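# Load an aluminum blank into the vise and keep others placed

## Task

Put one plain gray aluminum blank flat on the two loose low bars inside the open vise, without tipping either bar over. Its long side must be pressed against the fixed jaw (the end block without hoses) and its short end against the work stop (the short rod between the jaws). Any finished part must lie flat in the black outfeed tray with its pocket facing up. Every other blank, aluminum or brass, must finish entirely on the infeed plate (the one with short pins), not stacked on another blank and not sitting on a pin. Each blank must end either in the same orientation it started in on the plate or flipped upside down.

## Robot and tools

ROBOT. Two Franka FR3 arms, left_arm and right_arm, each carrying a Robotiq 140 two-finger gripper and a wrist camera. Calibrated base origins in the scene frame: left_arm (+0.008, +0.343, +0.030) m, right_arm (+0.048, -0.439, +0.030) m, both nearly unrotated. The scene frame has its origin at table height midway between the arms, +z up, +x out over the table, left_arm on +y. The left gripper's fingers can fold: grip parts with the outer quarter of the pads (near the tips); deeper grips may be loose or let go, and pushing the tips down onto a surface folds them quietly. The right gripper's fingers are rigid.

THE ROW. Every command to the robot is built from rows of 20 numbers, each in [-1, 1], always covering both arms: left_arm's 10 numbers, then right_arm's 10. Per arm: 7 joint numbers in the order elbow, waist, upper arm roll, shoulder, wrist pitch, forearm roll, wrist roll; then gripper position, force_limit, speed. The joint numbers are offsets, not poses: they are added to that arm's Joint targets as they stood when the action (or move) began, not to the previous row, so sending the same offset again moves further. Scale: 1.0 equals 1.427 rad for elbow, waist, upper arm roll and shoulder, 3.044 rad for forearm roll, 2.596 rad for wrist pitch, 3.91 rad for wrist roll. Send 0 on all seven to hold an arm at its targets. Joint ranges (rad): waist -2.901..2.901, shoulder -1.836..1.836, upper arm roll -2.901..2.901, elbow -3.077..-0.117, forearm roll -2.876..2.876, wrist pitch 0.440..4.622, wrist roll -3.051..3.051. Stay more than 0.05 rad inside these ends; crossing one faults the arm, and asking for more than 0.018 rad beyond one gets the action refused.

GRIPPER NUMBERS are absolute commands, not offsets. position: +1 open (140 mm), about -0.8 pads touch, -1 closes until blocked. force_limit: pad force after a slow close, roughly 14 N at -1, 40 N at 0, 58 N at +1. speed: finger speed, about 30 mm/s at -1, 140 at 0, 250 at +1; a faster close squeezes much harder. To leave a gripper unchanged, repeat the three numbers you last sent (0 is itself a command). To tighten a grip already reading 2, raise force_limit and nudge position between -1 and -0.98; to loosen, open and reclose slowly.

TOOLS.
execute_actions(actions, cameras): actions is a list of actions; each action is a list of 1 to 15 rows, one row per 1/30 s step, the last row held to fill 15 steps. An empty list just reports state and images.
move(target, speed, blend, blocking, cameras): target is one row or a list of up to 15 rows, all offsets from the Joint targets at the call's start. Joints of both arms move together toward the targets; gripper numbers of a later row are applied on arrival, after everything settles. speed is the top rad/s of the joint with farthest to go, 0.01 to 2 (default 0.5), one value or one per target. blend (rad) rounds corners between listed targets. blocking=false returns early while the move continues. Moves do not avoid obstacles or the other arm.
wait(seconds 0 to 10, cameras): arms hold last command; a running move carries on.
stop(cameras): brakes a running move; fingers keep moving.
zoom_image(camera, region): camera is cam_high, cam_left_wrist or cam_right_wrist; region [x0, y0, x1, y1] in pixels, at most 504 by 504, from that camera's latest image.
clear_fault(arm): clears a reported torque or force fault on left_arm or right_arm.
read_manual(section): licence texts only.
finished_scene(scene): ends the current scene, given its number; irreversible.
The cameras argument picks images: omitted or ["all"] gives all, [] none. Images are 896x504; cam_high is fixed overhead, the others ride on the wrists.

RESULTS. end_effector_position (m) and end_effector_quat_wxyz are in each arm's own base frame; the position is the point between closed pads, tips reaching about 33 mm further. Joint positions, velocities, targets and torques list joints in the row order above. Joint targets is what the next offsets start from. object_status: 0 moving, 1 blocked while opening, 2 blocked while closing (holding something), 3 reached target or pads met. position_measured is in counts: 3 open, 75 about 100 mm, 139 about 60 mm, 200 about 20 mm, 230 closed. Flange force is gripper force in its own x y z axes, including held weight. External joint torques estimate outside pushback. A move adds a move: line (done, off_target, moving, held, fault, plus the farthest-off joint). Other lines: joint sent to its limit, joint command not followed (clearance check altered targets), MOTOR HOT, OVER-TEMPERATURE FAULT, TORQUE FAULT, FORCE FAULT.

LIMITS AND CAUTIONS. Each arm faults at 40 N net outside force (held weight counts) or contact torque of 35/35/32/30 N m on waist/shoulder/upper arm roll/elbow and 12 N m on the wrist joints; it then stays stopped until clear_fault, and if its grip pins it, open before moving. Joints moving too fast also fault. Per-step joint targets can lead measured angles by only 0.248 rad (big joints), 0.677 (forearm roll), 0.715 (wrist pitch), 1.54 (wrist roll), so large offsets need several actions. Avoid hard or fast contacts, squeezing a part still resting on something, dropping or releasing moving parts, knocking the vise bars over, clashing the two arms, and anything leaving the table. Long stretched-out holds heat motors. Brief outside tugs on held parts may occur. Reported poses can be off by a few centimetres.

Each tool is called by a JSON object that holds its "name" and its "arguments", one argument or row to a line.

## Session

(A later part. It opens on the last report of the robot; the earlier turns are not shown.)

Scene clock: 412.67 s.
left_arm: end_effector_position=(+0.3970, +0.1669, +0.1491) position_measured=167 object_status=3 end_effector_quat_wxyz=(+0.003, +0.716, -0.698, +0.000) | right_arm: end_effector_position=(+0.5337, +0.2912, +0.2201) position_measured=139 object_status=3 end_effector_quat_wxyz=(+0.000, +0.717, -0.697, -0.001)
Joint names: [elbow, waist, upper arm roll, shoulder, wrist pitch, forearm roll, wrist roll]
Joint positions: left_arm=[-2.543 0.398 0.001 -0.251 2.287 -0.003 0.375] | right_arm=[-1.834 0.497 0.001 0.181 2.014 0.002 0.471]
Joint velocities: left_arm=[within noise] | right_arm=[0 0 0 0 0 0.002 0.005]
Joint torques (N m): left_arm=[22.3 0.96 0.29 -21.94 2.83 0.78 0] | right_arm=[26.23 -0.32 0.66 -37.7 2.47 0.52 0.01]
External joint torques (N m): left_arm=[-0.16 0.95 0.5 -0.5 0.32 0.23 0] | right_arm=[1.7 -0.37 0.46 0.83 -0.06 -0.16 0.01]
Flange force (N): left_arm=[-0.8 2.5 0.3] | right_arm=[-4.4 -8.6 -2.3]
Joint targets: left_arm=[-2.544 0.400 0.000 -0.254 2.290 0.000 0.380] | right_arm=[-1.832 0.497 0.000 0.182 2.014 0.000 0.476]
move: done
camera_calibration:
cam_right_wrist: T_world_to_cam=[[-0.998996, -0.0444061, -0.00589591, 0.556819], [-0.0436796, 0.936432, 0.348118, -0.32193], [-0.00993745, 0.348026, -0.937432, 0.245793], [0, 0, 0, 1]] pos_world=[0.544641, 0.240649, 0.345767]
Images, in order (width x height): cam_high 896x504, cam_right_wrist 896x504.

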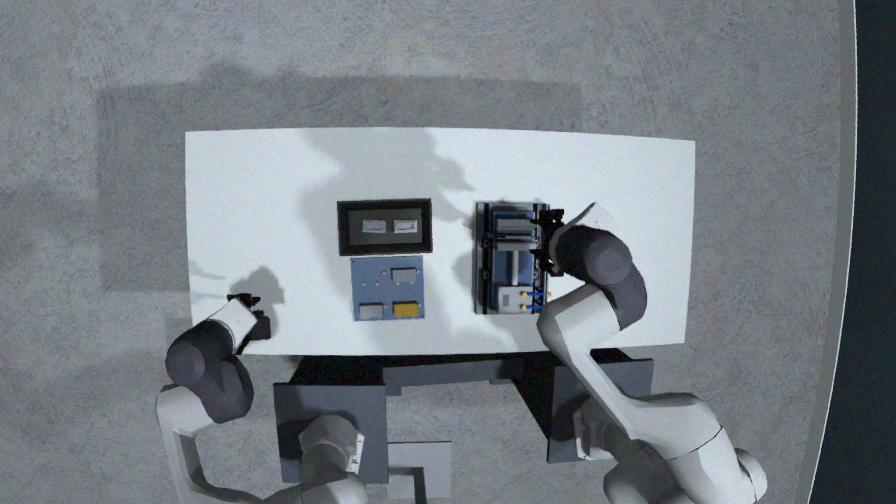

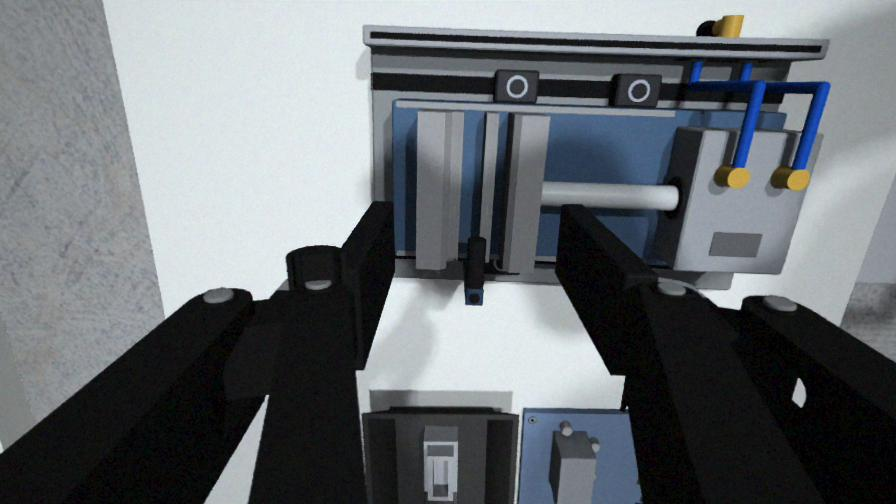

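{"name": "zoom_image", "arguments": {
  "camera": "cam_right_wrist",
  "region": [405, 100, 565, 190]
}}

{"name": "zoom_image", "arguments": {
  "camera": "cam_right_wrist",
  "region": [405, 190, 565, 280]
}}

Scaled by 3.150 from the camera's 896x504 image, which has a finer 1280x720 frame.

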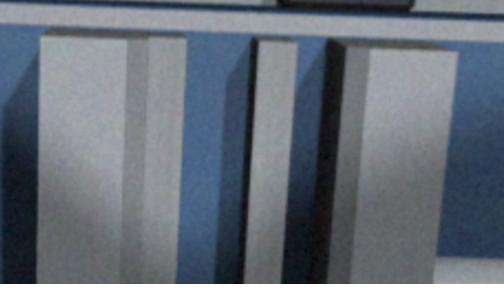

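Scaled by 3.150 from the camera's 896x504 image, which has a finer 1280x720 frame.

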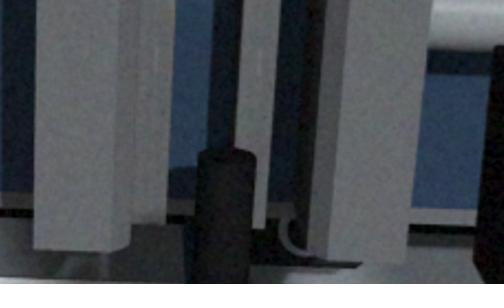

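{"name": "move", "arguments": {
  "target": [0.0, 0.0, 0.0, 0.0, 0.0, 0.0, 0.0, -0.3, -0.5, -1.0, 0.320679, 0.294263, 0.0, 0.296949, -0.013082, 0.0, 0.111137, -0.08, -0.5, 0.0],
  "speed": 0.5,
  "cameras": ["cam_right_wrist"]
}}

Scene clock: 462.63 s.
left_arm: end_effector_position=(+0.3970, +0.1668, +0.1490) position_measured=167 object_status=3 end_effector_quat_wxyz=(+0.003, +0.716, -0.698, +0.000) | right_arm: end_effector_position=(+0.4375, +0.5738, +0.1498) position_measured=139 object_status=3 end_effector_quat_wxyz=(-0.001, +0.712, -0.703, -0.001)
Joint names: [elbow, waist, upper arm roll, shoulder, wrist pitch, forearm roll, wrist roll]
Joint positions: left_arm=[-2.544 0.398 0.001 -0.251 2.287 -0.003 0.377] | right_arm=[-1.376 0.917 0.001 0.605 1.985 0.002 0.905]
Joint velocities: left_arm=[within noise] | right_arm=[0 0.001 0 0 0 0 0.006]
Joint torques (N m): left_arm=[22.44 0.9 0.39 -21.83 2.78 0.79 0.12] | right_arm=[26.34 -0.4 1.1 -50.14 2.22 0.54 0.26]
External joint torques (N m): left_arm=[0 0.89 0.59 -0.43 0.26 0.24 0.12] | right_arm=[1.6 -0.57 0.46 0.98 -0.3 -0.17 0.26]
Flange force (N): left_arm=[-1.4 2.0 0.0] | right_arm=[-11.3 -9.0 -2.0]
Joint targets: left_arm=[-2.544 0.400 0.000 -0.254 2.290 0.000 0.380] | right_arm=[-1.375 0.916 0.000 0.605 1.980 0.000 0.910]
move: done
camera_calibration:
cam_right_wrist: T_world_to_cam=[[-0.999531, -0.0297467, -0.00721753, 0.464891], [-0.0303903, 0.936196, 0.350162, -0.572263], [-0.00365916, 0.350218, -0.936661, 0.0765214], [0, 0, 0, 1]] pos_world=[0.447562, 0.52278, 0.275415]
Images, in order (width x height): cam_right_wrist 896x504.

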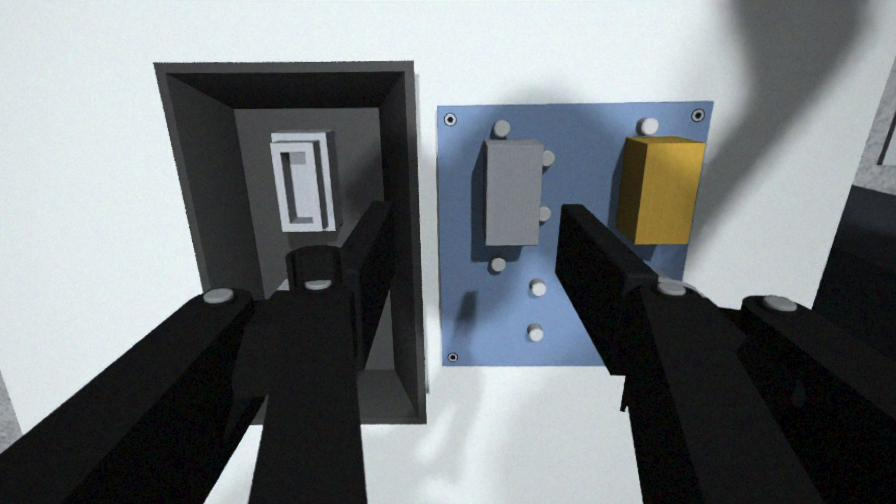

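{"name": "zoom_image", "arguments": {
  "camera": "cam_right_wrist",
  "region": [430, 110, 630, 222]
}}

{"name": "zoom_image", "arguments": {
  "camera": "cam_right_wrist",
  "region": [430, 190, 630, 302]
}}

Scaled by 2.520 from the camera's 896x504 image, which has a finer 1280x720 frame.

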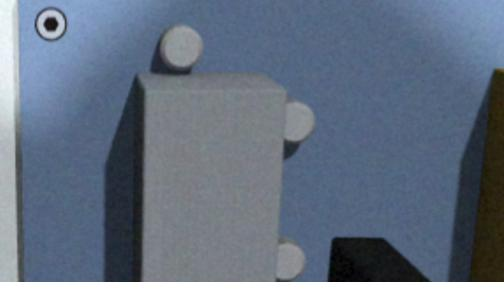

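Scaled by 2.520 from the camera's 896x504 image, which has a finer 1280x720 frame.

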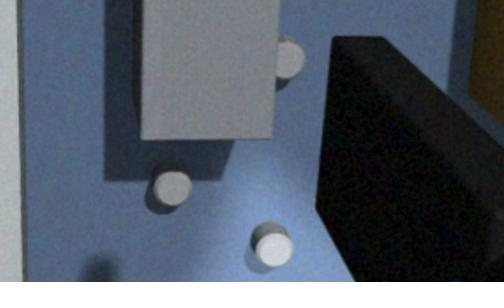

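{"name": "move", "arguments": {
  "target": [0.0, 0.0, 0.0, 0.0, 0.0, 0.0, 0.0, -0.3, -0.5, -1.0, -0.064376, 0.029495, 0.0, 0.028158, 0.050827, 0.0, 0.001432, -0.08, -0.5, 0.0],
  "speed": 0.15,
  "cameras": ["cam_right_wrist"]
}}

{"name": "zoom_image", "arguments": {
  "camera": "cam_right_wrist",
  "region": [380, 100, 580, 212]
}}

{"name": "zoom_image", "arguments": {
  "camera": "cam_right_wrist",
  "region": [380, 190, 580, 302]
}}

Scene clock: 508.60 s.
left_arm: end_effector_position=(+0.3970, +0.1668, +0.1490) position_measured=167 object_status=3 end_effector_quat_wxyz=(+0.003, +0.716, -0.698, +0.000) | right_arm: end_effector_position=(+0.4106, +0.5848, +0.0902) position_measured=139 object_status=3 end_effector_quat_wxyz=(+0.002, +0.723, -0.691, -0.001)
Joint names: [elbow, waist, upper arm roll, shoulder, wrist pitch, forearm roll, wrist roll]
Joint positions: left_arm=[-2.544 0.398 0.001 -0.252 2.288 -0.003 0.377] | right_arm=[-1.465 0.957 0.001 0.646 2.107 0.002 0.912]
Joint velocities: left_arm=[within noise] | right_arm=[0 0 -0.001 0.001 0.004 0.001 0]
Joint torques (N m): left_arm=[22.5 0.89 0.39 -21.83 2.78 0.78 0.12] | right_arm=[25.21 -0.17 1.41 -50.53 2.73 0.5 0.09]
External joint torques (N m): left_arm=[0.08 0.93 0.65 -0.41 0.28 0.23 0.12] | right_arm=[1.22 -0.21 0.84 0.64 0.25 -0.16 0.09]
Flange force (N): left_arm=[-1.6 1.7 0.0] | right_arm=[-7.0 -5.2 0.3]
Joint targets: left_arm=[-2.544 0.400 0.000 -0.254 2.290 0.000 0.380] | right_arm=[-1.467 0.958 0.000 0.645 2.112 0.000 0.916]
move: done
camera_calibration:
cam_right_wrist: T_world_to_cam=[[-0.998087, -0.0617359, -0.00327512, 0.455648], [-0.059074, 0.93675, 0.344978, -0.55059], [-0.0182296, 0.344512, -0.938605, 0.02624], [0, 0, 0, 1]] pos_world=[0.422729, 0.534855, 0.216063]
Images, in order (width x height): cam_right_wrist 896x504.

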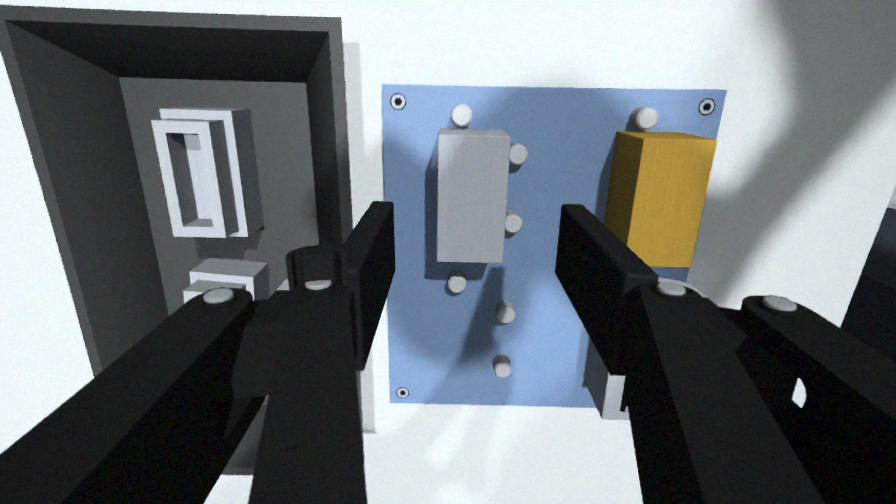

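Scaled by 2.520 from the camera's 896x504 image, which has a finer 1280x720 frame.

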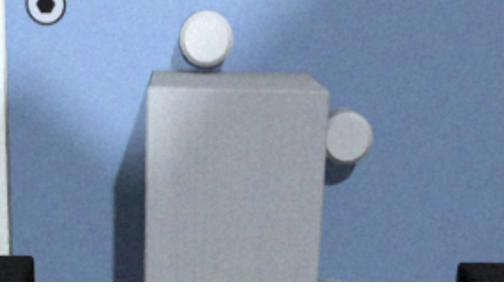

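Scaled by 2.520 from the camera's 896x504 image, which has a finer 1280x720 frame.

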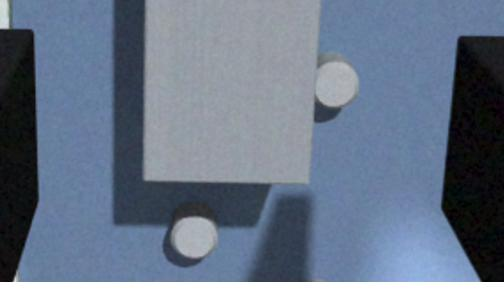

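{"name": "move", "arguments": {
  "target": [0.0, 0.0, 0.0, 0.0, 0.0, 0.0, 0.0, -0.3, -0.5, -1.0, -0.015386, 0.0, 0.0, 0.041256, 0.031136, 0.0, 0.0, -0.08, -0.5, 0.0],
  "speed": 0.1,
  "cameras": ["cam_right_wrist"]
}}

{"name": "zoom_image", "arguments": {
  "camera": "cam_right_wrist",
  "region": [380, 100, 580, 212]
}}

{"name": "zoom_image", "arguments": {
  "camera": "cam_right_wrist",
  "region": [380, 200, 580, 312]
}}

Scene clock: 534.60 s.
left_arm: end_effector_position=(+0.3970, +0.1668, +0.1490) position_measured=167 object_status=3 end_effector_quat_wxyz=(+0.003, +0.716, -0.698, +0.000) | right_arm: end_effector_position=(+0.4106, +0.5848, +0.0454) position_measured=139 object_status=3 end_effector_quat_wxyz=(+0.002, +0.722, -0.691, -0.001)
Joint names: [elbow, waist, upper arm roll, shoulder, wrist pitch, forearm roll, wrist roll]
Joint positions: left_arm=[-2.544 0.398 0.001 -0.252 2.288 -0.003 0.377] | right_arm=[-1.488 0.957 0.001 0.704 2.188 0.002 0.913]
Joint velocities: left_arm=[within noise] | right_arm=[0 0 0 0 0.005 0 0.001]
Joint torques (N m): left_arm=[22.53 0.89 0.42 -21.76 2.77 0.79 0.1] | right_arm=[24.86 -0.14 1.4 -51.29 2.79 0.47 0.04]
External joint torques (N m): left_arm=[0.09 0.94 0.68 -0.39 0.26 0.24 0.1] | right_arm=[1.41 -0.04 0.89 0.71 0.32 -0.15 0.04]
Flange force (N): left_arm=[-1.6 1.6 0.0] | right_arm=[-7.8 -5.7 1.1]
Joint targets: left_arm=[-2.544 0.400 0.000 -0.254 2.290 0.000 0.380] | right_arm=[-1.489 0.958 0.000 0.704 2.193 0.000 0.916]
move: done
camera_calibration:
cam_right_wrist: T_world_to_cam=[[-0.998124, -0.061127, -0.00338191, 0.455196], [-0.0585388, 0.936774, 0.345003, -0.535344], [-0.0179209, 0.344554, -0.938596, -0.0159908], [0, 0, 0, 1]] pos_world=[0.422718, 0.534831, 0.171226]
Images, in order (width x height): cam_right_wrist 896x504.

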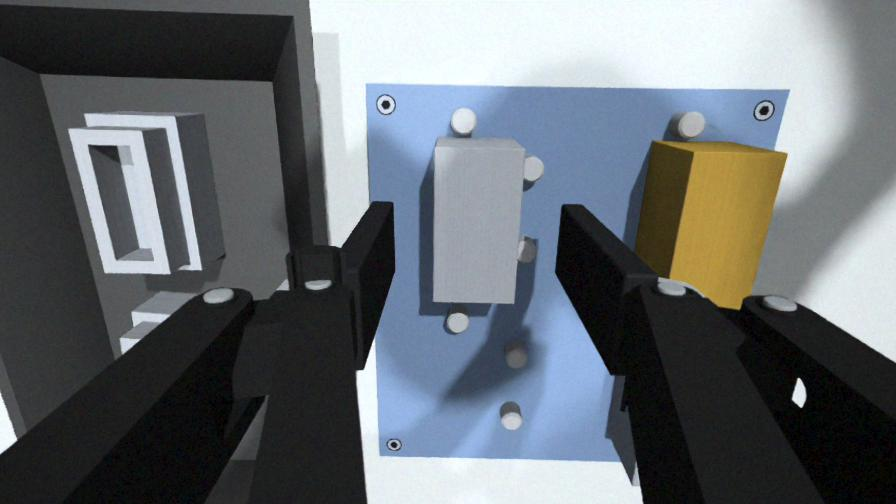

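Scaled by 2.520 from the camera's 896x504 image, which has a finer 1280x720 frame.

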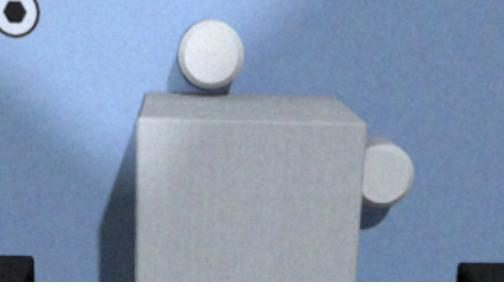

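Scaled by 2.520 from the camera's 896x504 image, which has a finer 1280x720 frame.

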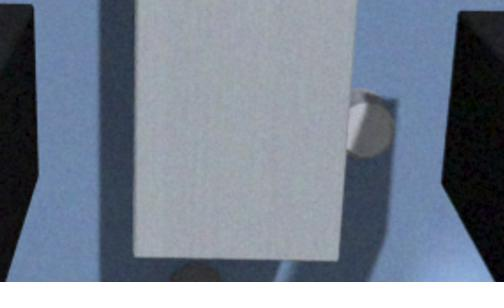

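{"name": "move", "arguments": {
  "target": [0,0,0,0,0,0,0,-0.3,-0.5,-1.0,-0.002479,0,0,0.018683,0.011633,0,0,-0.08,-0.5,0],
  "speed": 0.2,
  "cameras": ["cam_right_wrist"]
}}

Scene clock: 580.27 s.
left_arm: end_effector_position=(+0.3970, +0.1668, +0.1490) position_measured=167 object_status=3 end_effector_quat_wxyz=(+0.003, +0.716, -0.698, +0.000) | right_arm: end_effector_position=(+0.4107, +0.5849, +0.0276) position_measured=139 object_status=3 end_effector_quat_wxyz=(+0.002, +0.722, -0.691, -0.001)
Joint names: [elbow, waist, upper arm roll, shoulder, wrist pitch, forearm roll, wrist roll]
Joint positions: left_arm=[-2.544 0.398 0.001 -0.252 2.288 -0.003 0.377] | right_arm=[-1.491 0.957 0.001 0.73 2.218 0.002 0.913]
Joint velocities: left_arm=[within noise] | right_arm=[0 0 -0.001 0.001 0.005 0 0]
Joint torques (N m): left_arm=[22.54 0.93 0.44 -21.79 2.76 0.79 0.1] | right_arm=[24.66 -0.21 1.48 -51.57 2.67 0.45 0.09]
External joint torques (N m): left_arm=[0.1 0.86 0.59 -0.37 0.25 0.24 0.1] | right_arm=[1.42 -0.19 0.89 0.73 0.18 -0.16 0.09]
Flange force (N): left_arm=[-1.5 1.5 0.0] | right_arm=[-8.0 -6.1 1.2]
Joint targets: left_arm=[-2.544 0.400 0.000 -0.254 2.290 0.000 0.380] | right_arm=[-1.492 0.958 0.000 0.731 2.223 0.000 0.916]
move: done
camera_calibration:
cam_right_wrist: T_world_to_cam=[[-0.998132, -0.060998, -0.00354159, 0.455133], [-0.0584699, 0.936724, 0.345152, -0.529251], [-0.0177361, 0.344714, -0.93854, -0.0329216], [0, 0, 0, 1]] pos_world=[0.422754, 0.534873, 0.153386]
Images, in order (width x height): cam_right_wrist 896x504.

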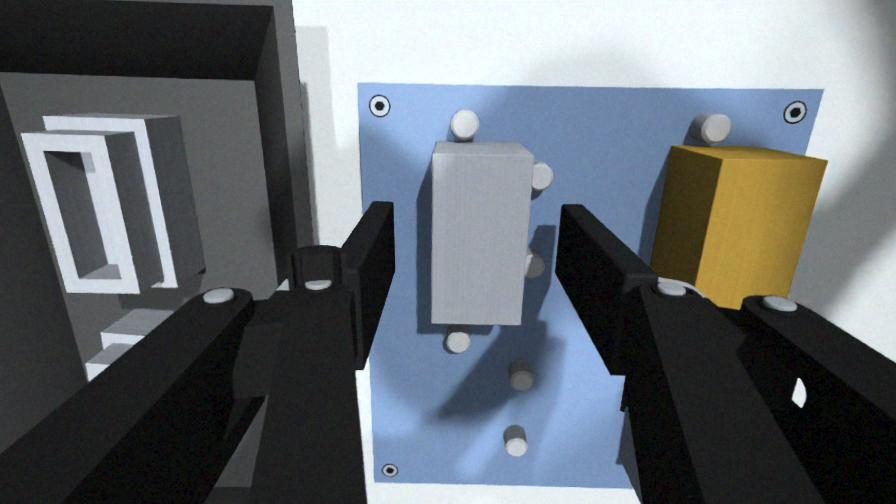

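{"name": "move", "arguments": {
  "target": [0,0,0,0,0,0,0,-0.3,-0.5,-1.0,0,0,0,0,0,0,0,-1,-0.05,-1],
  "cameras": ["cam_right_wrist"]
}}

Scene clock: 593.37 s.
left_arm: end_effector_position=(+0.3970, +0.1668, +0.1490) position_measured=167 object_status=3 end_effector_quat_wxyz=(+0.003, +0.716, -0.698, +0.000) | right_arm: end_effector_position=(+0.4109, +0.5852, +0.0277) position_measured=183 object_status=0 end_effector_quat_wxyz=(+0.001, +0.722, -0.691, -0.001)
Joint names: [elbow, waist, upper arm roll, shoulder, wrist pitch, forearm roll, wrist roll]
Joint positions: left_arm=[-2.544 0.398 0.001 -0.252 2.288 -0.003 0.377] | right_arm=[-1.491 0.957 0.001 0.73 2.219 0.002 0.913]
Joint velocities: within noise
Joint torques (N m): left_arm=[22.55 0.89 0.4 -21.8 2.74 0.78 0.09] | right_arm=[24.26 -0.2 1.35 -50.94 2.64 0.48 0.07]
External joint torques (N m): left_arm=[-0.04 0.89 0.62 -0.24 0.21 0.23 0.09] | right_arm=[1.04 -0.16 0.78 1.36 0.16 -0.13 0.07]
Flange force (N): left_arm=[-1.5 1.5 0.2] | right_arm=[-8.0 -6.1 2.2]
Joint targets: left_arm=[-2.544 0.400 0.000 -0.254 2.290 0.000 0.380] | right_arm=[-1.492 0.958 0.000 0.731 2.223 0.000 0.916]
move: done
camera_calibration:
cam_right_wrist: T_world_to_cam=[[-0.998131, -0.0609607, -0.0043318, 0.455376], [-0.0586906, 0.936371, 0.34607, -0.529322], [-0.0170405, 0.345678, -0.938199, -0.0337639], [0, 0, 0, 1]] pos_world=[0.422883, 0.535073, 0.153478]
Images, in order (width x height): cam_right_wrist 896x504.

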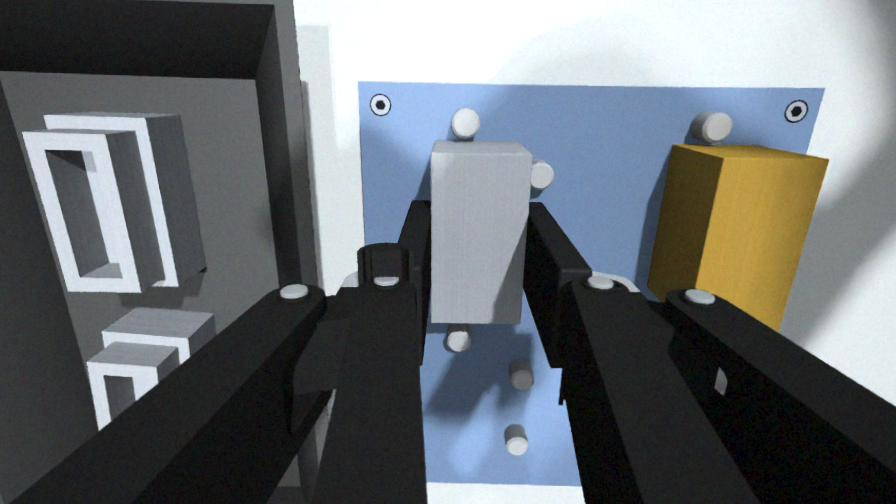

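{"name": "wait", "arguments": {
  "seconds": 0.3,
  "cameras": []
}}

Scene clock: 594.90 s.
left_arm: end_effector_position=(+0.3970, +0.1668, +0.1490) position_measured=167 object_status=3 end_effector_quat_wxyz=(+0.003, +0.716, -0.698, +0.000) | right_arm: end_effector_position=(+0.4109, +0.5852, +0.0277) position_measured=183 object_status=2 end_effector_quat_wxyz=(+0.001, +0.722, -0.691, -0.001)
Joint names: [elbow, waist, upper arm roll, shoulder, wrist pitch, forearm roll, wrist roll]
Joint positions: left_arm=[-2.544 0.398 0.001 -0.252 2.288 -0.003 0.377] | right_arm=[-1.491 0.957 0.001 0.73 2.219 0.002 0.913]
Joint velocities: within noise
Joint torques (N m): left_arm=[22.58 0.93 0.39 -21.75 2.74 0.78 0.08] | right_arm=[24.41 -0.14 1.42 -50.91 2.64 0.45 0.07]
External joint torques (N m): left_arm=[0.14 0.99 0.67 -0.3 0.23 0.23 0.08] | right_arm=[1.14 -0.11 0.84 1.46 0.15 -0.15 0.07]
Flange force (N): left_arm=[-1.8 1.2 0.0] | right_arm=[-8.7 -6.6 2.3]
Joint targets: left_arm=[-2.544 0.400 0.000 -0.254 2.290 0.000 0.380] | right_arm=[-1.492 0.958 0.000 0.731 2.223 0.000 0.916]
Tool commands: left_gripper/position=-0.3 left_gripper/force_limit=-0.5 left_gripper/speed=-1.0 right_gripper/position=-1.0 right_gripper/force_limit=-0.05 right_gripper/speed=-1.0
wait: 0.30 s; at rest from the start
No camera images: "cameras" was empty.

{"name": "move", "arguments": {
  "target": [
    [0,0,0,0,0,0,0,-0.3,-0.5,-1.0,0.002479,0,0,-0.018683,-0.011633,0,0,-1,-0.05,-1],
    [0,0,0,0,0,0,0,-0.3,-0.5,-1.0,0.079711,0,0,-0.111717,-0.105227,0,0,-1,-0.05,-1],
    [0,0,0,0,0,0,0,-0.3,-0.5,-1.0,-0.295038,-0.313684,0,-0.37192,-0.042262,0,-0.107245,-1,-0.05,-1]
  ],
  "speed": [0.15,0.5,0.5],
  "blend": [0.01,0.05,0],
  "cameras": ["cam_right_wrist"]
}}

Scene clock: 632.33 s.
left_arm: end_effector_position=(+0.3970, +0.1668, +0.1490) position_measured=167 object_status=3 end_effector_quat_wxyz=(+0.003, +0.716, -0.698, +0.000) | right_arm: end_effector_position=(+0.5249, +0.2928, +0.1778) position_measured=183 object_status=2 end_effector_quat_wxyz=(+0.004, +0.709, -0.705, -0.002)
Joint names: [elbow, waist, upper arm roll, shoulder, wrist pitch, forearm roll, wrist roll]
Joint positions: left_arm=[-2.544 0.398 0.001 -0.252 2.288 -0.003 0.377] | right_arm=[-1.913 0.51 -0.002 0.204 2.108 0.002 0.502]
Joint velocities: left_arm=[within noise] | right_arm=[-0.001 0 -0.001 -0.001 0.001 -0.001 -0.007]
Joint torques (N m): left_arm=[22.53 0.88 0.43 -21.78 2.73 0.78 0.11] | right_arm=[25.87 -0.31 1.27 -39.8 2.87 0.5 -0.23]
External joint torques (N m): left_arm=[0.04 0.89 0.66 -0.34 0.21 0.23 0.11] | right_arm=[1.9 -0.24 1.18 -1.17 0.36 -0.14 -0.23]
Flange force (N): left_arm=[-1.6 1.6 0.0] | right_arm=[-2.0 -3.3 -2.8]
Joint targets: left_arm=[-2.544 0.400 0.000 -0.254 2.290 0.000 0.380] | right_arm=[-1.913 0.511 0.000 0.200 2.113 0.000 0.497]
move: done; blend cut to 0 rad at target 1
camera_calibration:
cam_right_wrist: T_world_to_cam=[[-0.999742, -0.0226908, 0.000687721, 0.540727], [-0.0210698, 0.93875, 0.343955, -0.320906], [-0.00845019, 0.343851, -0.938986, 0.206249], [0, 0, 0, 1]] pos_world=[0.535569, 0.242601, 0.303671]
Images, in order (width x height): cam_right_wrist 896x504.

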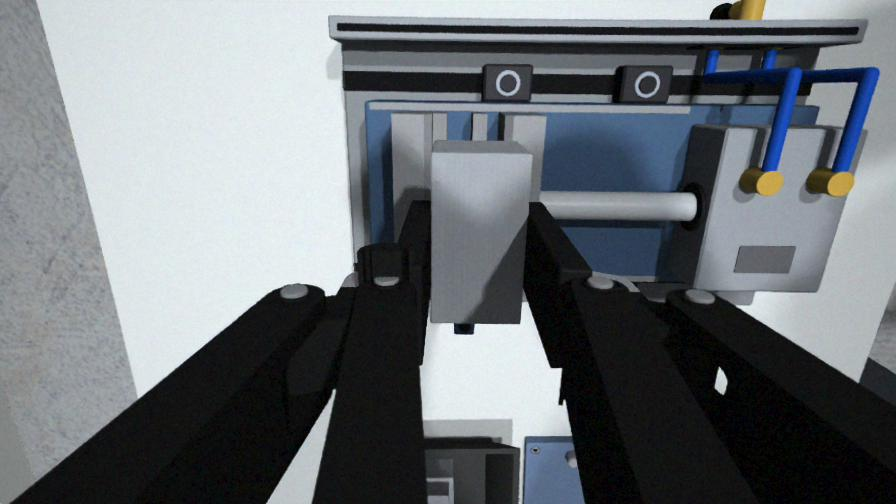

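{"name": "zoom_image", "arguments": {
  "camera": "cam_right_wrist",
  "region": [380, 96, 580, 208]
}}

{"name": "zoom_image", "arguments": {
  "camera": "cam_right_wrist",
  "region": [380, 230, 580, 342]
}}

Scaled by 2.520 from the camera's 896x504 image, which has a finer 1280x720 frame.

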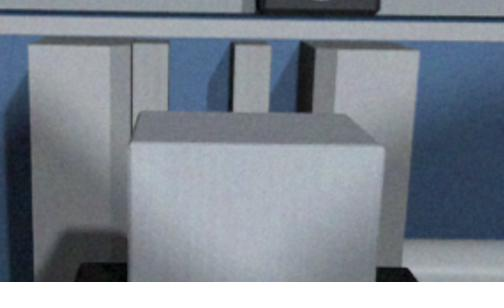

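Scaled by 2.520 from the camera's 896x504 image, which has a finer 1280x720 frame.

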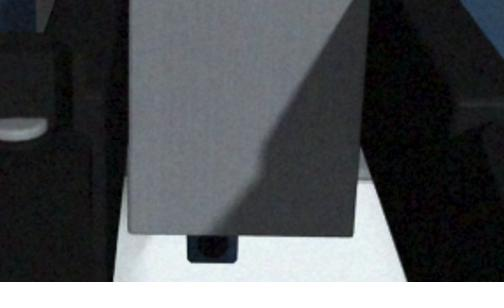

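{"name": "zoom_image", "arguments": {
  "camera": "cam_right_wrist",
  "region": [325, 8, 425, 64]
}}

{"name": "zoom_image", "arguments": {
  "camera": "cam_right_wrist",
  "region": [775, 8, 875, 64]
}}

Scaled by 5.040 from the camera's 896x504 image, which has a finer 1280x720 frame.

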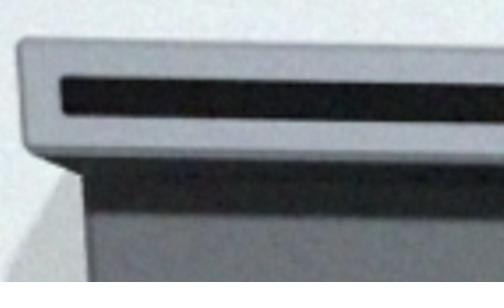

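Scaled by 5.040 from the camera's 896x504 image, which has a finer 1280x720 frame.

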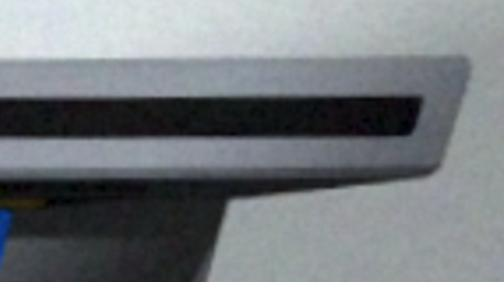

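{"name": "move", "arguments": {
  "target": [
    [0,0,0,0,0,0,0,-0.3,-0.5,-1.0,-0.030255,-0.000397,0,0.032927,0.034731,0,0,-1,-0.05,-1],
    [0,0,0,0,0,0,0,-0.3,-0.5,-1.0,-0.048413,-0.000397,0,0.061259,0.060286,0,0,-1,-0.05,-1]
  ],
  "speed": [0.2,0.1],
  "blend": [0.02,0],
  "cameras": ["cam_right_wrist"]
}}

Scene clock: 689.13 s.
left_arm: end_effector_position=(+0.3970, +0.1668, +0.1490) position_measured=167 object_status=3 end_effector_quat_wxyz=(+0.003, +0.716, -0.699, +0.000) | right_arm: end_effector_position=(+0.5254, +0.2931, +0.1090) position_measured=183 object_status=2 end_effector_quat_wxyz=(+0.003, +0.710, -0.705, -0.001)
Joint names: [elbow, waist, upper arm roll, shoulder, wrist pitch, forearm roll, wrist roll]
Joint positions: left_arm=[-2.544 0.398 0.001 -0.252 2.288 -0.003 0.377] | right_arm=[-1.982 0.51 -0.002 0.289 2.264 0.002 0.5]
Joint velocities: left_arm=[within noise] | right_arm=[0 0 0.001 -0.001 0.004 0.001 -0.001]
Joint torques (N m): left_arm=[22.57 0.92 0.44 -21.76 2.74 0.8 0.11] | right_arm=[24.9 -0.38 1.28 -40.68 2.84 0.43 -0.16]
External joint torques (N m): left_arm=[0.23 0.85 0.57 -0.44 0.25 0.25 0.11] | right_arm=[2.05 -0.52 0.94 -0.33 0.33 -0.14 -0.16]
Flange force (N): left_arm=[-1.6 1.3 -0.3] | right_arm=[-3.0 -6.2 -1.3]
Joint targets: left_arm=[-2.544 0.400 0.000 -0.254 2.290 0.000 0.380] | right_arm=[-1.982 0.510 0.000 0.288 2.270 0.000 0.497]
move: done; blend cut to 0 rad at target 1
camera_calibration:
cam_right_wrist: T_world_to_cam=[[-0.999699, -0.0245246, -0.000583914, 0.541946], [-0.0232267, 0.938597, 0.344231, -0.29629], [-0.00789406, 0.344141, -0.938885, 0.141155], [0, 0, 0, 1]] pos_world=[0.536015, 0.242811, 0.234837]
Images, in order (width x height): cam_right_wrist 896x504.

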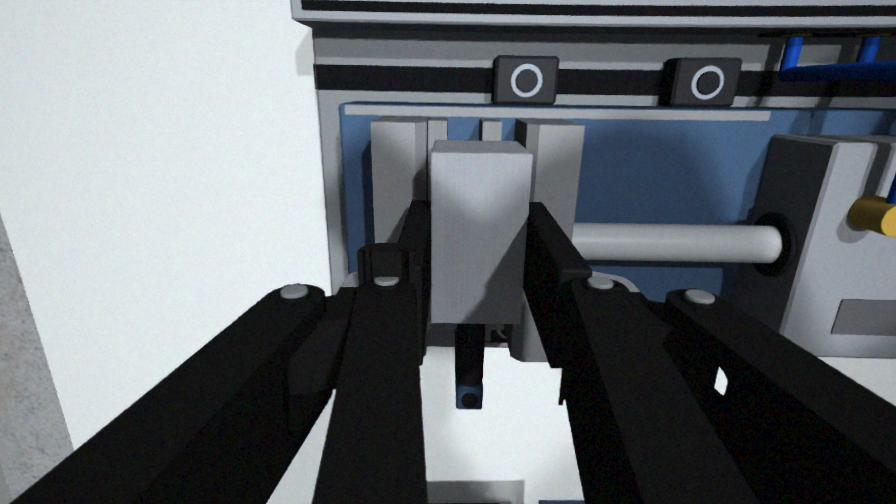

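{"name": "move", "arguments": {
  "target": [0,0,0,0,0,0,0,-0.3,-0.5,-1.0,-0.001485,0,0,0.003081,0.002511,0,0,-1,-0.05,-1],
  "speed": 0.05,
  "cameras": []
}}

{"name": "move", "arguments": {
  "target": [0,0,0,0,0,0,0,-0.3,-0.5,-1.0,-0.00099,0,0,0.002054,0.001674,0,0,-1,-0.05,-1],
  "speed": 0.05,
  "cameras": []
}}

Scene clock: 700.53 s.
left_arm: end_effector_position=(+0.3970, +0.1668, +0.1490) position_measured=167 object_status=3 end_effector_quat_wxyz=(+0.003, +0.716, -0.699, +0.000) | right_arm: end_effector_position=(+0.5257, +0.2933, +0.1066) position_measured=183 object_status=2 end_effector_quat_wxyz=(+0.003, +0.710, -0.705, -0.001)
Joint names: [elbow, waist, upper arm roll, shoulder, wrist pitch, forearm roll, wrist roll]
Joint positions: left_arm=[-2.544 0.398 0.001 -0.252 2.288 -0.003 0.377] | right_arm=[-1.984 0.51 -0.002 0.292 2.27 0.002 0.5]
Joint velocities: left_arm=[within noise] | right_arm=[0 0.001 0 0.002 0.003 -0.001 0]
Joint torques (N m): left_arm=[22.56 0.91 0.45 -21.76 2.75 0.77 0.1] | right_arm=[24.5 -0.3 1.3 -40.3 2.89 0.43 -0.2]
External joint torques (N m): left_arm=[0.17 0.88 0.64 -0.42 0.24 0.22 0.1] | right_arm=[1.55 -0.35 1.03 0.28 0.34 -0.14 -0.2]
Flange force (N): left_arm=[-1.6 1.4 -0.2] | right_arm=[-3.0 -5.8 0.0]
Joint targets: left_arm=[-2.544 0.400 0.000 -0.254 2.290 0.000 0.380] | right_arm=[-1.984 0.510 0.000 0.292 2.276 0.000 0.497]
move: done
No camera images: "cameras" was empty.

Scene clock: 701.23 s.
left_arm: end_effector_position=(+0.3970, +0.1668, +0.1490) position_measured=167 object_status=3 end_effector_quat_wxyz=(+0.003, +0.716, -0.699, +0.000) | right_arm: end_effector_position=(+0.5258, +0.2933, +0.1047) position_measured=183 object_status=2 end_effector_quat_wxyz=(+0.003, +0.710, -0.705, -0.001)
Joint names: [elbow, waist, upper arm roll, shoulder, wrist pitch, forearm roll, wrist roll]
Joint positions: left_arm=[-2.544 0.398 0.001 -0.252 2.288 -0.003 0.377] | right_arm=[-1.985 0.51 -0.002 0.295 2.275 0.002 0.5]
Joint velocities: left_arm=[within noise] | right_arm=[0.002 0 0.001 0 0.003 0.001 0.001]
Joint torques (N m): left_arm=[22.56 0.91 0.48 -21.74 2.73 0.78 0.08] | right_arm=[24.66 -0.32 1.25 -40.26 2.97 0.4 -0.23]
External joint torques (N m): left_arm=[0.2 0.87 0.66 -0.43 0.23 0.22 0.08] | right_arm=[2.03 -0.41 0.94 -0.05 0.47 -0.17 -0.23]
Flange force (N): left_arm=[-1.6 1.4 -0.3] | right_arm=[-3.3 -6.7 -0.5]
Joint targets: left_arm=[-2.544 0.400 0.000 -0.254 2.290 0.000 0.380] | right_arm=[-1.986 0.510 0.000 0.295 2.281 0.000 0.497]
move: done
No camera images: "cameras" was empty.

{"name": "move", "arguments": {
  "target": [0,0,0,0,0,0,0,-0.3,-0.5,-1.0,-0.000743,0,0,0.001541,0.001256,0,0,-1,-0.05,-1],
  "speed": 0.05,
  "cameras": []
}}

{"name": "move", "arguments": {
  "target": [0,0,0,0,0,0,0,-0.3,-0.5,-1.0,-0.000743,0,0,0.001541,0.001256,0,0,-1,-0.05,-1],
  "speed": 0.05,
  "cameras": []
}}

Scene clock: 704.83 s.
left_arm: end_effector_position=(+0.3970, +0.1668, +0.1490) position_measured=167 object_status=3 end_effector_quat_wxyz=(+0.003, +0.716, -0.699, +0.000) | right_arm: end_effector_position=(+0.5259, +0.2934, +0.1032) position_measured=183 object_status=2 end_effector_quat_wxyz=(+0.003, +0.710, -0.704, -0.001)
Joint names: [elbow, waist, upper arm roll, shoulder, wrist pitch, forearm roll, wrist roll]
Joint positions: left_arm=[-2.544 0.398 0.001 -0.252 2.288 -0.003 0.377] | right_arm=[-1.986 0.51 -0.002 0.297 2.278 0.002 0.5]
Joint velocities: within noise
Joint torques (N m): left_arm=[22.57 0.87 0.46 -21.73 2.71 0.77 0.1] | right_arm=[24.48 -0.3 1.29 -40.39 2.86 0.43 -0.23]
External joint torques (N m): left_arm=[0.05 0.79 0.6 -0.28 0.19 0.22 0.1] | right_arm=[1.79 -0.38 0.99 0.05 0.34 -0.13 -0.24]
Flange force (N): left_arm=[-1.5 1.3 0.0] | right_arm=[-3.0 -6.2 -0.5]
Joint targets: left_arm=[-2.544 0.400 0.000 -0.254 2.290 0.000 0.380] | right_arm=[-1.987 0.510 0.000 0.297 2.284 0.000 0.497]
move: done
No camera images: "cameras" was empty.

Scene clock: 705.53 s.
left_arm: end_effector_position=(+0.3970, +0.1668, +0.1490) position_measured=167 object_status=3 end_effector_quat_wxyz=(+0.003, +0.716, -0.699, +0.000) | right_arm: end_effector_position=(+0.5259, +0.2934, +0.1017) position_measured=183 object_status=2 end_effector_quat_wxyz=(+0.003, +0.710, -0.704, -0.001)
Joint names: [elbow, waist, upper arm roll, shoulder, wrist pitch, forearm roll, wrist roll]
Joint positions: left_arm=[-2.544 0.398 0.001 -0.252 2.288 -0.003 0.377] | right_arm=[-1.987 0.51 -0.002 0.3 2.281 0.002 0.5]
Joint velocities: within noise
Joint torques (N m): left_arm=[22.53 0.89 0.47 -21.76 2.73 0.79 0.1] | right_arm=[24.43 -0.35 1.24 -40.39 2.91 0.42 -0.2]
External joint torques (N m): left_arm=[0.19 0.97 0.77 -0.45 0.24 0.24 0.1] | right_arm=[1.93 -0.46 0.91 -0.17 0.42 -0.14 -0.21]
Flange force (N): left_arm=[-1.8 1.6 -0.3] | right_arm=[-2.9 -6.1 -0.7]
Joint targets: left_arm=[-2.544 0.400 0.000 -0.254 2.290 0.000 0.380] | right_arm=[-1.988 0.510 0.000 0.299 2.287 0.000 0.497]
move: done
No camera images: "cameras" was empty.

{"name": "move", "arguments": {
  "target": [0,0,0,0,0,0,0,-0.3,-0.5,-1.0,-0.000743,0,0,0.001541,0.001256,0,0,-1,-0.05,-1],
  "speed": 0.05,
  "cameras": []
}}

{"name": "move", "arguments": {
  "target": [0,0,0,0,0,0,0,-0.3,-0.5,-1.0,-0.000743,0,0,0.001541,0.001256,0,0,-1,-0.05,-1],
  "speed": 0.05,
  "cameras": ["cam_right_wrist"]
}}

Scene clock: 708.63 s.
left_arm: end_effector_position=(+0.3970, +0.1668, +0.1490) position_measured=167 object_status=3 end_effector_quat_wxyz=(+0.003, +0.716, -0.699, +0.000) | right_arm: end_effector_position=(+0.5258, +0.2934, +0.1002) position_measured=183 object_status=2 end_effector_quat_wxyz=(+0.003, +0.710, -0.704, -0.001)
Joint names: [elbow, waist, upper arm roll, shoulder, wrist pitch, forearm roll, wrist roll]
Joint positions: left_arm=[-2.544 0.398 0.001 -0.252 2.288 -0.003 0.377] | right_arm=[-1.988 0.51 -0.002 0.302 2.285 0.002 0.5]
Joint velocities: left_arm=[within noise] | right_arm=[0 0 -0.001 0 0.003 0.002 0]
Joint torques (N m): left_arm=[22.56 0.9 0.46 -21.76 2.73 0.78 0.13] | right_arm=[24.5 -0.37 1.19 -40.41 2.86 0.42 -0.19]
External joint torques (N m): left_arm=[0.15 0.97 0.76 -0.43 0.23 0.22 0.13] | right_arm=[1.94 -0.14 1.15 -0.01 0.35 -0.14 -0.19]
Flange force (N): left_arm=[-1.8 1.7 -0.3] | right_arm=[-3.6 -6.3 -0.6]
Joint targets: left_arm=[-2.544 0.400 0.000 -0.254 2.290 0.000 0.380] | right_arm=[-1.989 0.510 0.000 0.302 2.291 0.000 0.497]
move: done
No camera images: "cameras" was empty.

Scene clock: 709.33 s.
left_arm: end_effector_position=(+0.3970, +0.1668, +0.1490) position_measured=167 object_status=3 end_effector_quat_wxyz=(+0.003, +0.716, -0.699, +0.000) | right_arm: end_effector_position=(+0.5259, +0.2934, +0.1000) position_measured=183 object_status=2 end_effector_quat_wxyz=(+0.002, +0.710, -0.704, -0.001)
Joint names: [elbow, waist, upper arm roll, shoulder, wrist pitch, forearm roll, wrist roll]
Joint positions: left_arm=[-2.544 0.398 0.001 -0.252 2.288 -0.003 0.377] | right_arm=[-1.988 0.51 -0.002 0.302 2.285 0.002 0.5]
Joint velocities: within noise
Joint torques (N m): left_arm=[22.56 0.92 0.46 -21.74 2.73 0.79 0.11] | right_arm=[23.78 0.19 1.67 -38.54 3.25 0.43 -0.22]
External joint torques (N m): left_arm=[0.21 0.98 0.74 -0.46 0.23 0.23 0.11] | right_arm=[1.18 0.26 1.51 1.82 0.73 -0.13 -0.22]
Flange force (N): left_arm=[-1.8 1.5 -0.4] | right_arm=[-4.8 -7.2 3.5]
Joint targets: left_arm=[-2.544 0.400 0.000 -0.254 2.290 0.000 0.380] | right_arm=[-1.990 0.510 0.000 0.304 2.294 0.000 0.497]
move: done
camera_calibration:
cam_right_wrist: T_world_to_cam=[[-0.99969, -0.0247896, -0.00232605, 0.542724], [-0.0240695, 0.938272, 0.34506, -0.293065], [-0.00637143, 0.345009, -0.938578, 0.131534], [0, 0, 0, 1]] pos_world=[0.53634, 0.243048, 0.225842]
Images, in order (width x height): cam_right_wrist 896x504.

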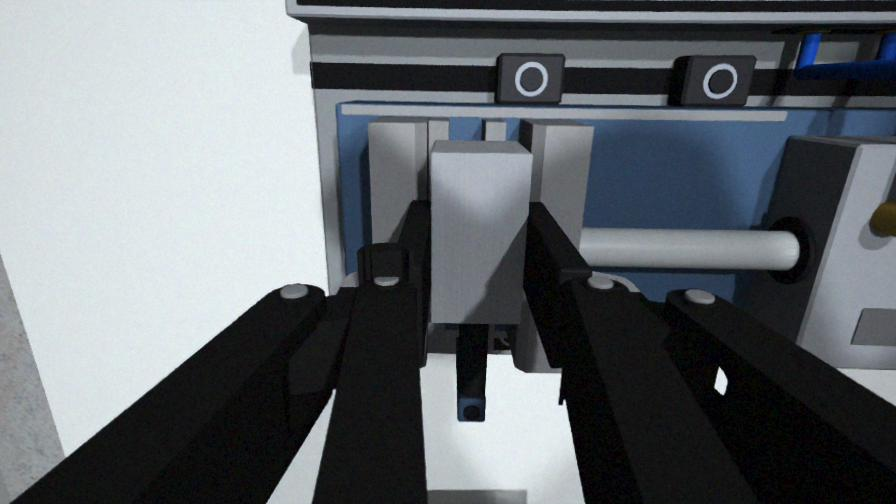

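{"name": "move", "arguments": {
  "target": [
    [0,0,0,0,0,0,0,-0.3,-0.5,-1.0,0.001881,0,0,-0.003903,-0.003181,0,0,-1,-0.05,-1],
    [0,0,0,0,0,0,0,-0.3,-0.5,-1.0,0.010509,-0.001985,0,0.001827,-0.004774,0,-0.000725,-1,-0.05,-1]
  ],
  "speed": 0.05,
  "cameras": []
}}

Scene clock: 723.20 s.
left_arm: end_effector_position=(+0.3970, +0.1668, +0.1490) position_measured=167 object_status=3 end_effector_quat_wxyz=(+0.003, +0.716, -0.699, +0.000) | right_arm: end_effector_position=(+0.5285, +0.2947, +0.1012) position_measured=183 object_status=2 end_effector_quat_wxyz=(+0.001, +0.710, -0.704, -0.001)
Joint names: [elbow, waist, upper arm roll, shoulder, wrist pitch, forearm roll, wrist roll]
Joint positions: left_arm=[-2.544 0.398 0.001 -0.252 2.288 -0.003 0.377] | right_arm=[-1.979 0.51 -0.002 0.307 2.282 0.002 0.498]
Joint velocities: left_arm=[within noise] | right_arm=[0.001 0 -0.001 0.002 -0.004 0 -0.001]
Joint torques (N m): left_arm=[22.52 0.9 0.47 -21.73 2.72 0.8 0.11] | right_arm=[25.67 -1.27 0.91 -40.97 2.71 0.4 -0.25]
External joint torques (N m): left_arm=[0.12 0.91 0.69 -0.32 0.22 0.24 0.11] | right_arm=[3.03 -1.34 0.6 -0.36 0.19 -0.16 -0.25]
Flange force (N): left_arm=[-1.7 1.4 -0.1] | right_arm=[-3.9 -10.5 -2.2]
Joint targets: left_arm=[-2.544 0.400 0.000 -0.254 2.290 0.000 0.380] | right_arm=[-1.975 0.508 0.000 0.306 2.281 0.000 0.494]
move: done
No camera images: "cameras" was empty.

{"name": "move", "arguments": {
  "target": [0,0,0,0,0,0,0,-0.3,-0.5,-1.0,0.005912,0.004052,0,0.002842,-0.001686,0,0.00148,-1,-0.05,-1],
  "speed": 0.05,
  "cameras": []
}}

{"name": "move", "arguments": {
  "target": [0,0,0,0,0,0,0,-0.3,-0.5,-1.0,0.002758,0.002026,0,0.001832,-0.000508,0,0.00074,-1,-0.05,-1],
  "speed": 0.05,
  "cameras": []
}}

Scene clock: 730.17 s.
left_arm: end_effector_position=(+0.3970, +0.1668, +0.1490) position_measured=167 object_status=3 end_effector_quat_wxyz=(+0.003, +0.716, -0.699, +0.000) | right_arm: end_effector_position=(+0.5285, +0.2962, +0.1010) position_measured=183 object_status=2 end_effector_quat_wxyz=(+0.003, +0.711, -0.703, -0.001)
Joint names: [elbow, waist, upper arm roll, shoulder, wrist pitch, forearm roll, wrist roll]
Joint positions: left_arm=[-2.544 0.398 0.001 -0.252 2.288 -0.003 0.377] | right_arm=[-1.971 0.512 -0.001 0.311 2.276 0.002 0.498]
Joint velocities: left_arm=[within noise] | right_arm=[0.001 0.001 0 0.002 -0.003 0.001 0]
Joint torques (N m): left_arm=[22.52 0.89 0.44 -21.7 2.72 0.79 0.11] | right_arm=[26.71 0.03 0.91 -41.5 2.93 0.43 0.04]
External joint torques (N m): left_arm=[0.14 0.79 0.56 -0.41 0.22 0.23 0.11] | right_arm=[3.92 0.05 0.68 -0.54 0.4 -0.14 0.04]
Flange force (N): left_arm=[-1.4 1.5 -0.2] | right_arm=[-7.1 -11.9 -2.7]
Joint targets: left_arm=[-2.544 0.400 0.000 -0.254 2.290 0.000 0.380] | right_arm=[-1.966 0.513 0.000 0.311 2.277 0.000 0.500]
move: done
No camera images: "cameras" was empty.

Scene clock: 730.87 s.
left_arm: end_effector_position=(+0.3970, +0.1668, +0.1490) position_measured=167 object_status=3 end_effector_quat_wxyz=(+0.003, +0.716, -0.699, +0.000) | right_arm: end_effector_position=(+0.5284, +0.2982, +0.1010) position_measured=183 object_status=2 end_effector_quat_wxyz=(+0.003, +0.711, -0.703, -0.001)
Joint names: [elbow, waist, upper arm roll, shoulder, wrist pitch, forearm roll, wrist roll]
Joint positions: left_arm=[-2.544 0.398 0.001 -0.252 2.288 -0.003 0.377] | right_arm=[-1.967 0.515 -0.001 0.314 2.275 0.002 0.5]
Joint velocities: within noise
Joint torques (N m): left_arm=[22.54 0.86 0.45 -21.68 2.72 0.78 0.12] | right_arm=[26 0.14 0.95 -41.53 2.94 0.46 -0.03]
External joint torques (N m): left_arm=[0.08 0.8 0.61 -0.26 0.21 0.23 0.12] | right_arm=[3.32 0.2 0.75 -0.6 0.43 -0.1 -0.03]
Flange force (N): left_arm=[-1.6 1.2 0.1] | right_arm=[-5.9 -9.6 -2.3]
Joint targets: left_arm=[-2.544 0.400 0.000 -0.254 2.290 0.000 0.380] | right_arm=[-1.962 0.516 0.000 0.313 2.276 0.000 0.502]
move: done
No camera images: "cameras" was empty.

{"name": "move", "arguments": {
  "target": [0,0,0,0,0,0,0,-0.3,-0.5,-1.0,0.004385,0.003039,0,0.002235,-0.001181,0,0.00111,-1,-0.05,-1],
  "speed": 0.05,
  "cameras": []
}}

{"name": "move", "arguments": {
  "target": [0,0,0,0,0,0,0,-0.3,-0.5,-1.0,0.002758,0.002026,0,0.001832,-0.000508,0,0.00074,-1,-0.05,-1],
  "speed": 0.05,
  "cameras": ["cam_right_wrist"]
}}

Scene clock: 735.70 s.
left_arm: end_effector_position=(+0.3970, +0.1668, +0.1490) position_measured=167 object_status=3 end_effector_quat_wxyz=(+0.002, +0.716, -0.699, +0.000) | right_arm: end_effector_position=(+0.5284, +0.3012, +0.1014) position_measured=183 object_status=2 end_effector_quat_wxyz=(+0.003, +0.712, -0.703, -0.001)
Joint names: [elbow, waist, upper arm roll, shoulder, wrist pitch, forearm roll, wrist roll]
Joint positions: left_arm=[-2.544 0.398 0.001 -0.252 2.288 -0.003 0.377] | right_arm=[-1.961 0.519 -0.001 0.317 2.272 0.002 0.503]
Joint velocities: within noise
Joint torques (N m): left_arm=[22.57 0.87 0.43 -21.73 2.72 0.78 0.11] | right_arm=[26.25 0.05 0.96 -41.82 2.97 0.44 0.05]
External joint torques (N m): left_arm=[0.11 0.8 0.58 -0.3 0.21 0.22 0.11] | right_arm=[3.42 0.05 0.71 -0.6 0.45 -0.13 0.05]
Flange force (N): left_arm=[-1.5 1.2 0.0] | right_arm=[-6.1 -10.0 -2.3]
Joint targets: left_arm=[-2.544 0.400 0.000 -0.254 2.290 0.000 0.380] | right_arm=[-1.956 0.521 0.000 0.316 2.273 0.000 0.507]
move: done
No camera images: "cameras" was empty.

Scene clock: 736.40 s.
left_arm: end_effector_position=(+0.3970, +0.1668, +0.1490) position_measured=167 object_status=3 end_effector_quat_wxyz=(+0.002, +0.716, -0.699, +0.000) | right_arm: end_effector_position=(+0.5283, +0.3032, +0.1014) position_measured=183 object_status=2 end_effector_quat_wxyz=(+0.003, +0.712, -0.703, -0.001)
Joint names: [elbow, waist, upper arm roll, shoulder, wrist pitch, forearm roll, wrist roll]
Joint positions: left_arm=[-2.544 0.398 0.001 -0.252 2.288 -0.003 0.377] | right_arm=[-1.957 0.522 -0.001 0.32 2.27 0.002 0.507]
Joint velocities: left_arm=[within noise] | right_arm=[0.003 -0.001 0 0.001 0 -0.001 0.004]
Joint torques (N m): left_arm=[22.54 0.9 0.45 -21.68 2.72 0.79 0.1] | right_arm=[26.65 0.13 0.95 -41.8 3 0.45 0.01]
External joint torques (N m): left_arm=[0.19 0.88 0.64 -0.43 0.22 0.24 0.1] | right_arm=[3.75 0.18 0.74 -0.48 0.47 -0.12 0.01]
Flange force (N): left_arm=[-1.6 1.4 -0.3] | right_arm=[-7.1 -11.4 -2.4]
Joint targets: left_arm=[-2.544 0.400 0.000 -0.254 2.290 0.000 0.380] | right_arm=[-1.952 0.523 0.000 0.319 2.271 0.000 0.510]
move: done
camera_calibration:
cam_right_wrist: T_world_to_cam=[[-0.999555, -0.0298351, -0.000772965, 0.546677], [-0.0282761, 0.9384, 0.344393, -0.300403], [-0.00954966, 0.344261, -0.938825, 0.13143], [0, 0, 0, 1]] pos_world=[0.539195, 0.252962, 0.227269]
Images, in order (width x height): cam_right_wrist 896x504.

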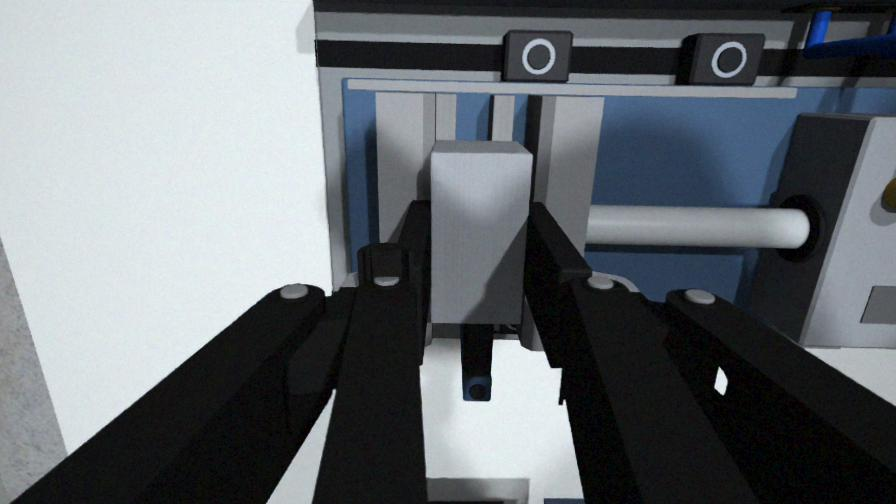

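{"name": "move", "arguments": {
  "target": [0,0,0,0,0,0,0,-0.3,-0.5,-1.0,0.002758,0.002026,0,0.001832,-0.000508,0,0.00074,-1,-0.05,-1],
  "speed": 0.05,
  "cameras": []
}}

{"name": "move", "arguments": {
  "target": [0,0,0,0,0,0,0,-0.3,-0.5,-1.0,0.002758,0.002026,0,0.001832,-0.000508,0,0.00074,-1,-0.05,-1],
  "speed": 0.05,
  "cameras": []
}}

Scene clock: 739.80 s.
left_arm: end_effector_position=(+0.3970, +0.1668, +0.1490) position_measured=167 object_status=3 end_effector_quat_wxyz=(+0.002, +0.716, -0.699, +0.000) | right_arm: end_effector_position=(+0.5283, +0.3052, +0.1014) position_measured=183 object_status=2 end_effector_quat_wxyz=(+0.003, +0.711, -0.703, -0.001)
Joint names: [elbow, waist, upper arm roll, shoulder, wrist pitch, forearm roll, wrist roll]
Joint positions: left_arm=[-2.544 0.398 0.001 -0.252 2.288 -0.003 0.377] | right_arm=[-1.953 0.525 -0.001 0.323 2.269 0.002 0.51]
Joint velocities: within noise
Joint torques (N m): left_arm=[22.55 0.84 0.48 -21.72 2.71 0.78 0.11] | right_arm=[26.41 0.11 0.97 -41.73 2.99 0.45 0.04]
External joint torques (N m): left_arm=[0.06 0.87 0.73 -0.29 0.18 0.23 0.11] | right_arm=[3.57 0.18 0.77 -0.37 0.47 -0.12 0.04]
Flange force (N): left_arm=[-1.7 1.4 0.0] | right_arm=[-6.9 -11.0 -2.1]
Joint targets: left_arm=[-2.544 0.400 0.000 -0.254 2.290 0.000 0.380] | right_arm=[-1.948 0.526 0.000 0.322 2.270 0.000 0.513]
move: done
No camera images: "cameras" was empty.

Scene clock: 740.50 s.
left_arm: end_effector_position=(+0.3970, +0.1668, +0.1490) position_measured=167 object_status=3 end_effector_quat_wxyz=(+0.002, +0.716, -0.699, +0.000) | right_arm: end_effector_position=(+0.5283, +0.3065, +0.1014) position_measured=183 object_status=2 end_effector_quat_wxyz=(+0.004, +0.711, -0.703, -0.002)
Joint names: [elbow, waist, upper arm roll, shoulder, wrist pitch, forearm roll, wrist roll]
Joint positions: left_arm=[-2.544 0.398 0.001 -0.252 2.288 -0.003 0.377] | right_arm=[-1.949 0.527 -0.001 0.325 2.267 0.002 0.512]
Joint velocities: within noise
Joint torques (N m): left_arm=[22.59 0.89 0.45 -21.72 2.73 0.79 0.09] | right_arm=[26.7 0.84 1.67 -41.58 3.11 0.46 0.17]
External joint torques (N m): left_arm=[0.2 0.94 0.73 -0.38 0.22 0.23 0.09] | right_arm=[3.84 1 1.55 -0.13 0.59 -0.11 0.16]
Flange force (N): left_arm=[-1.8 1.3 -0.2] | right_arm=[-9.1 -11.6 -1.7]
Joint targets: left_arm=[-2.544 0.400 0.000 -0.254 2.290 0.000 0.380] | right_arm=[-1.944 0.529 0.000 0.324 2.269 0.000 0.515]
move: done
No camera images: "cameras" was empty.


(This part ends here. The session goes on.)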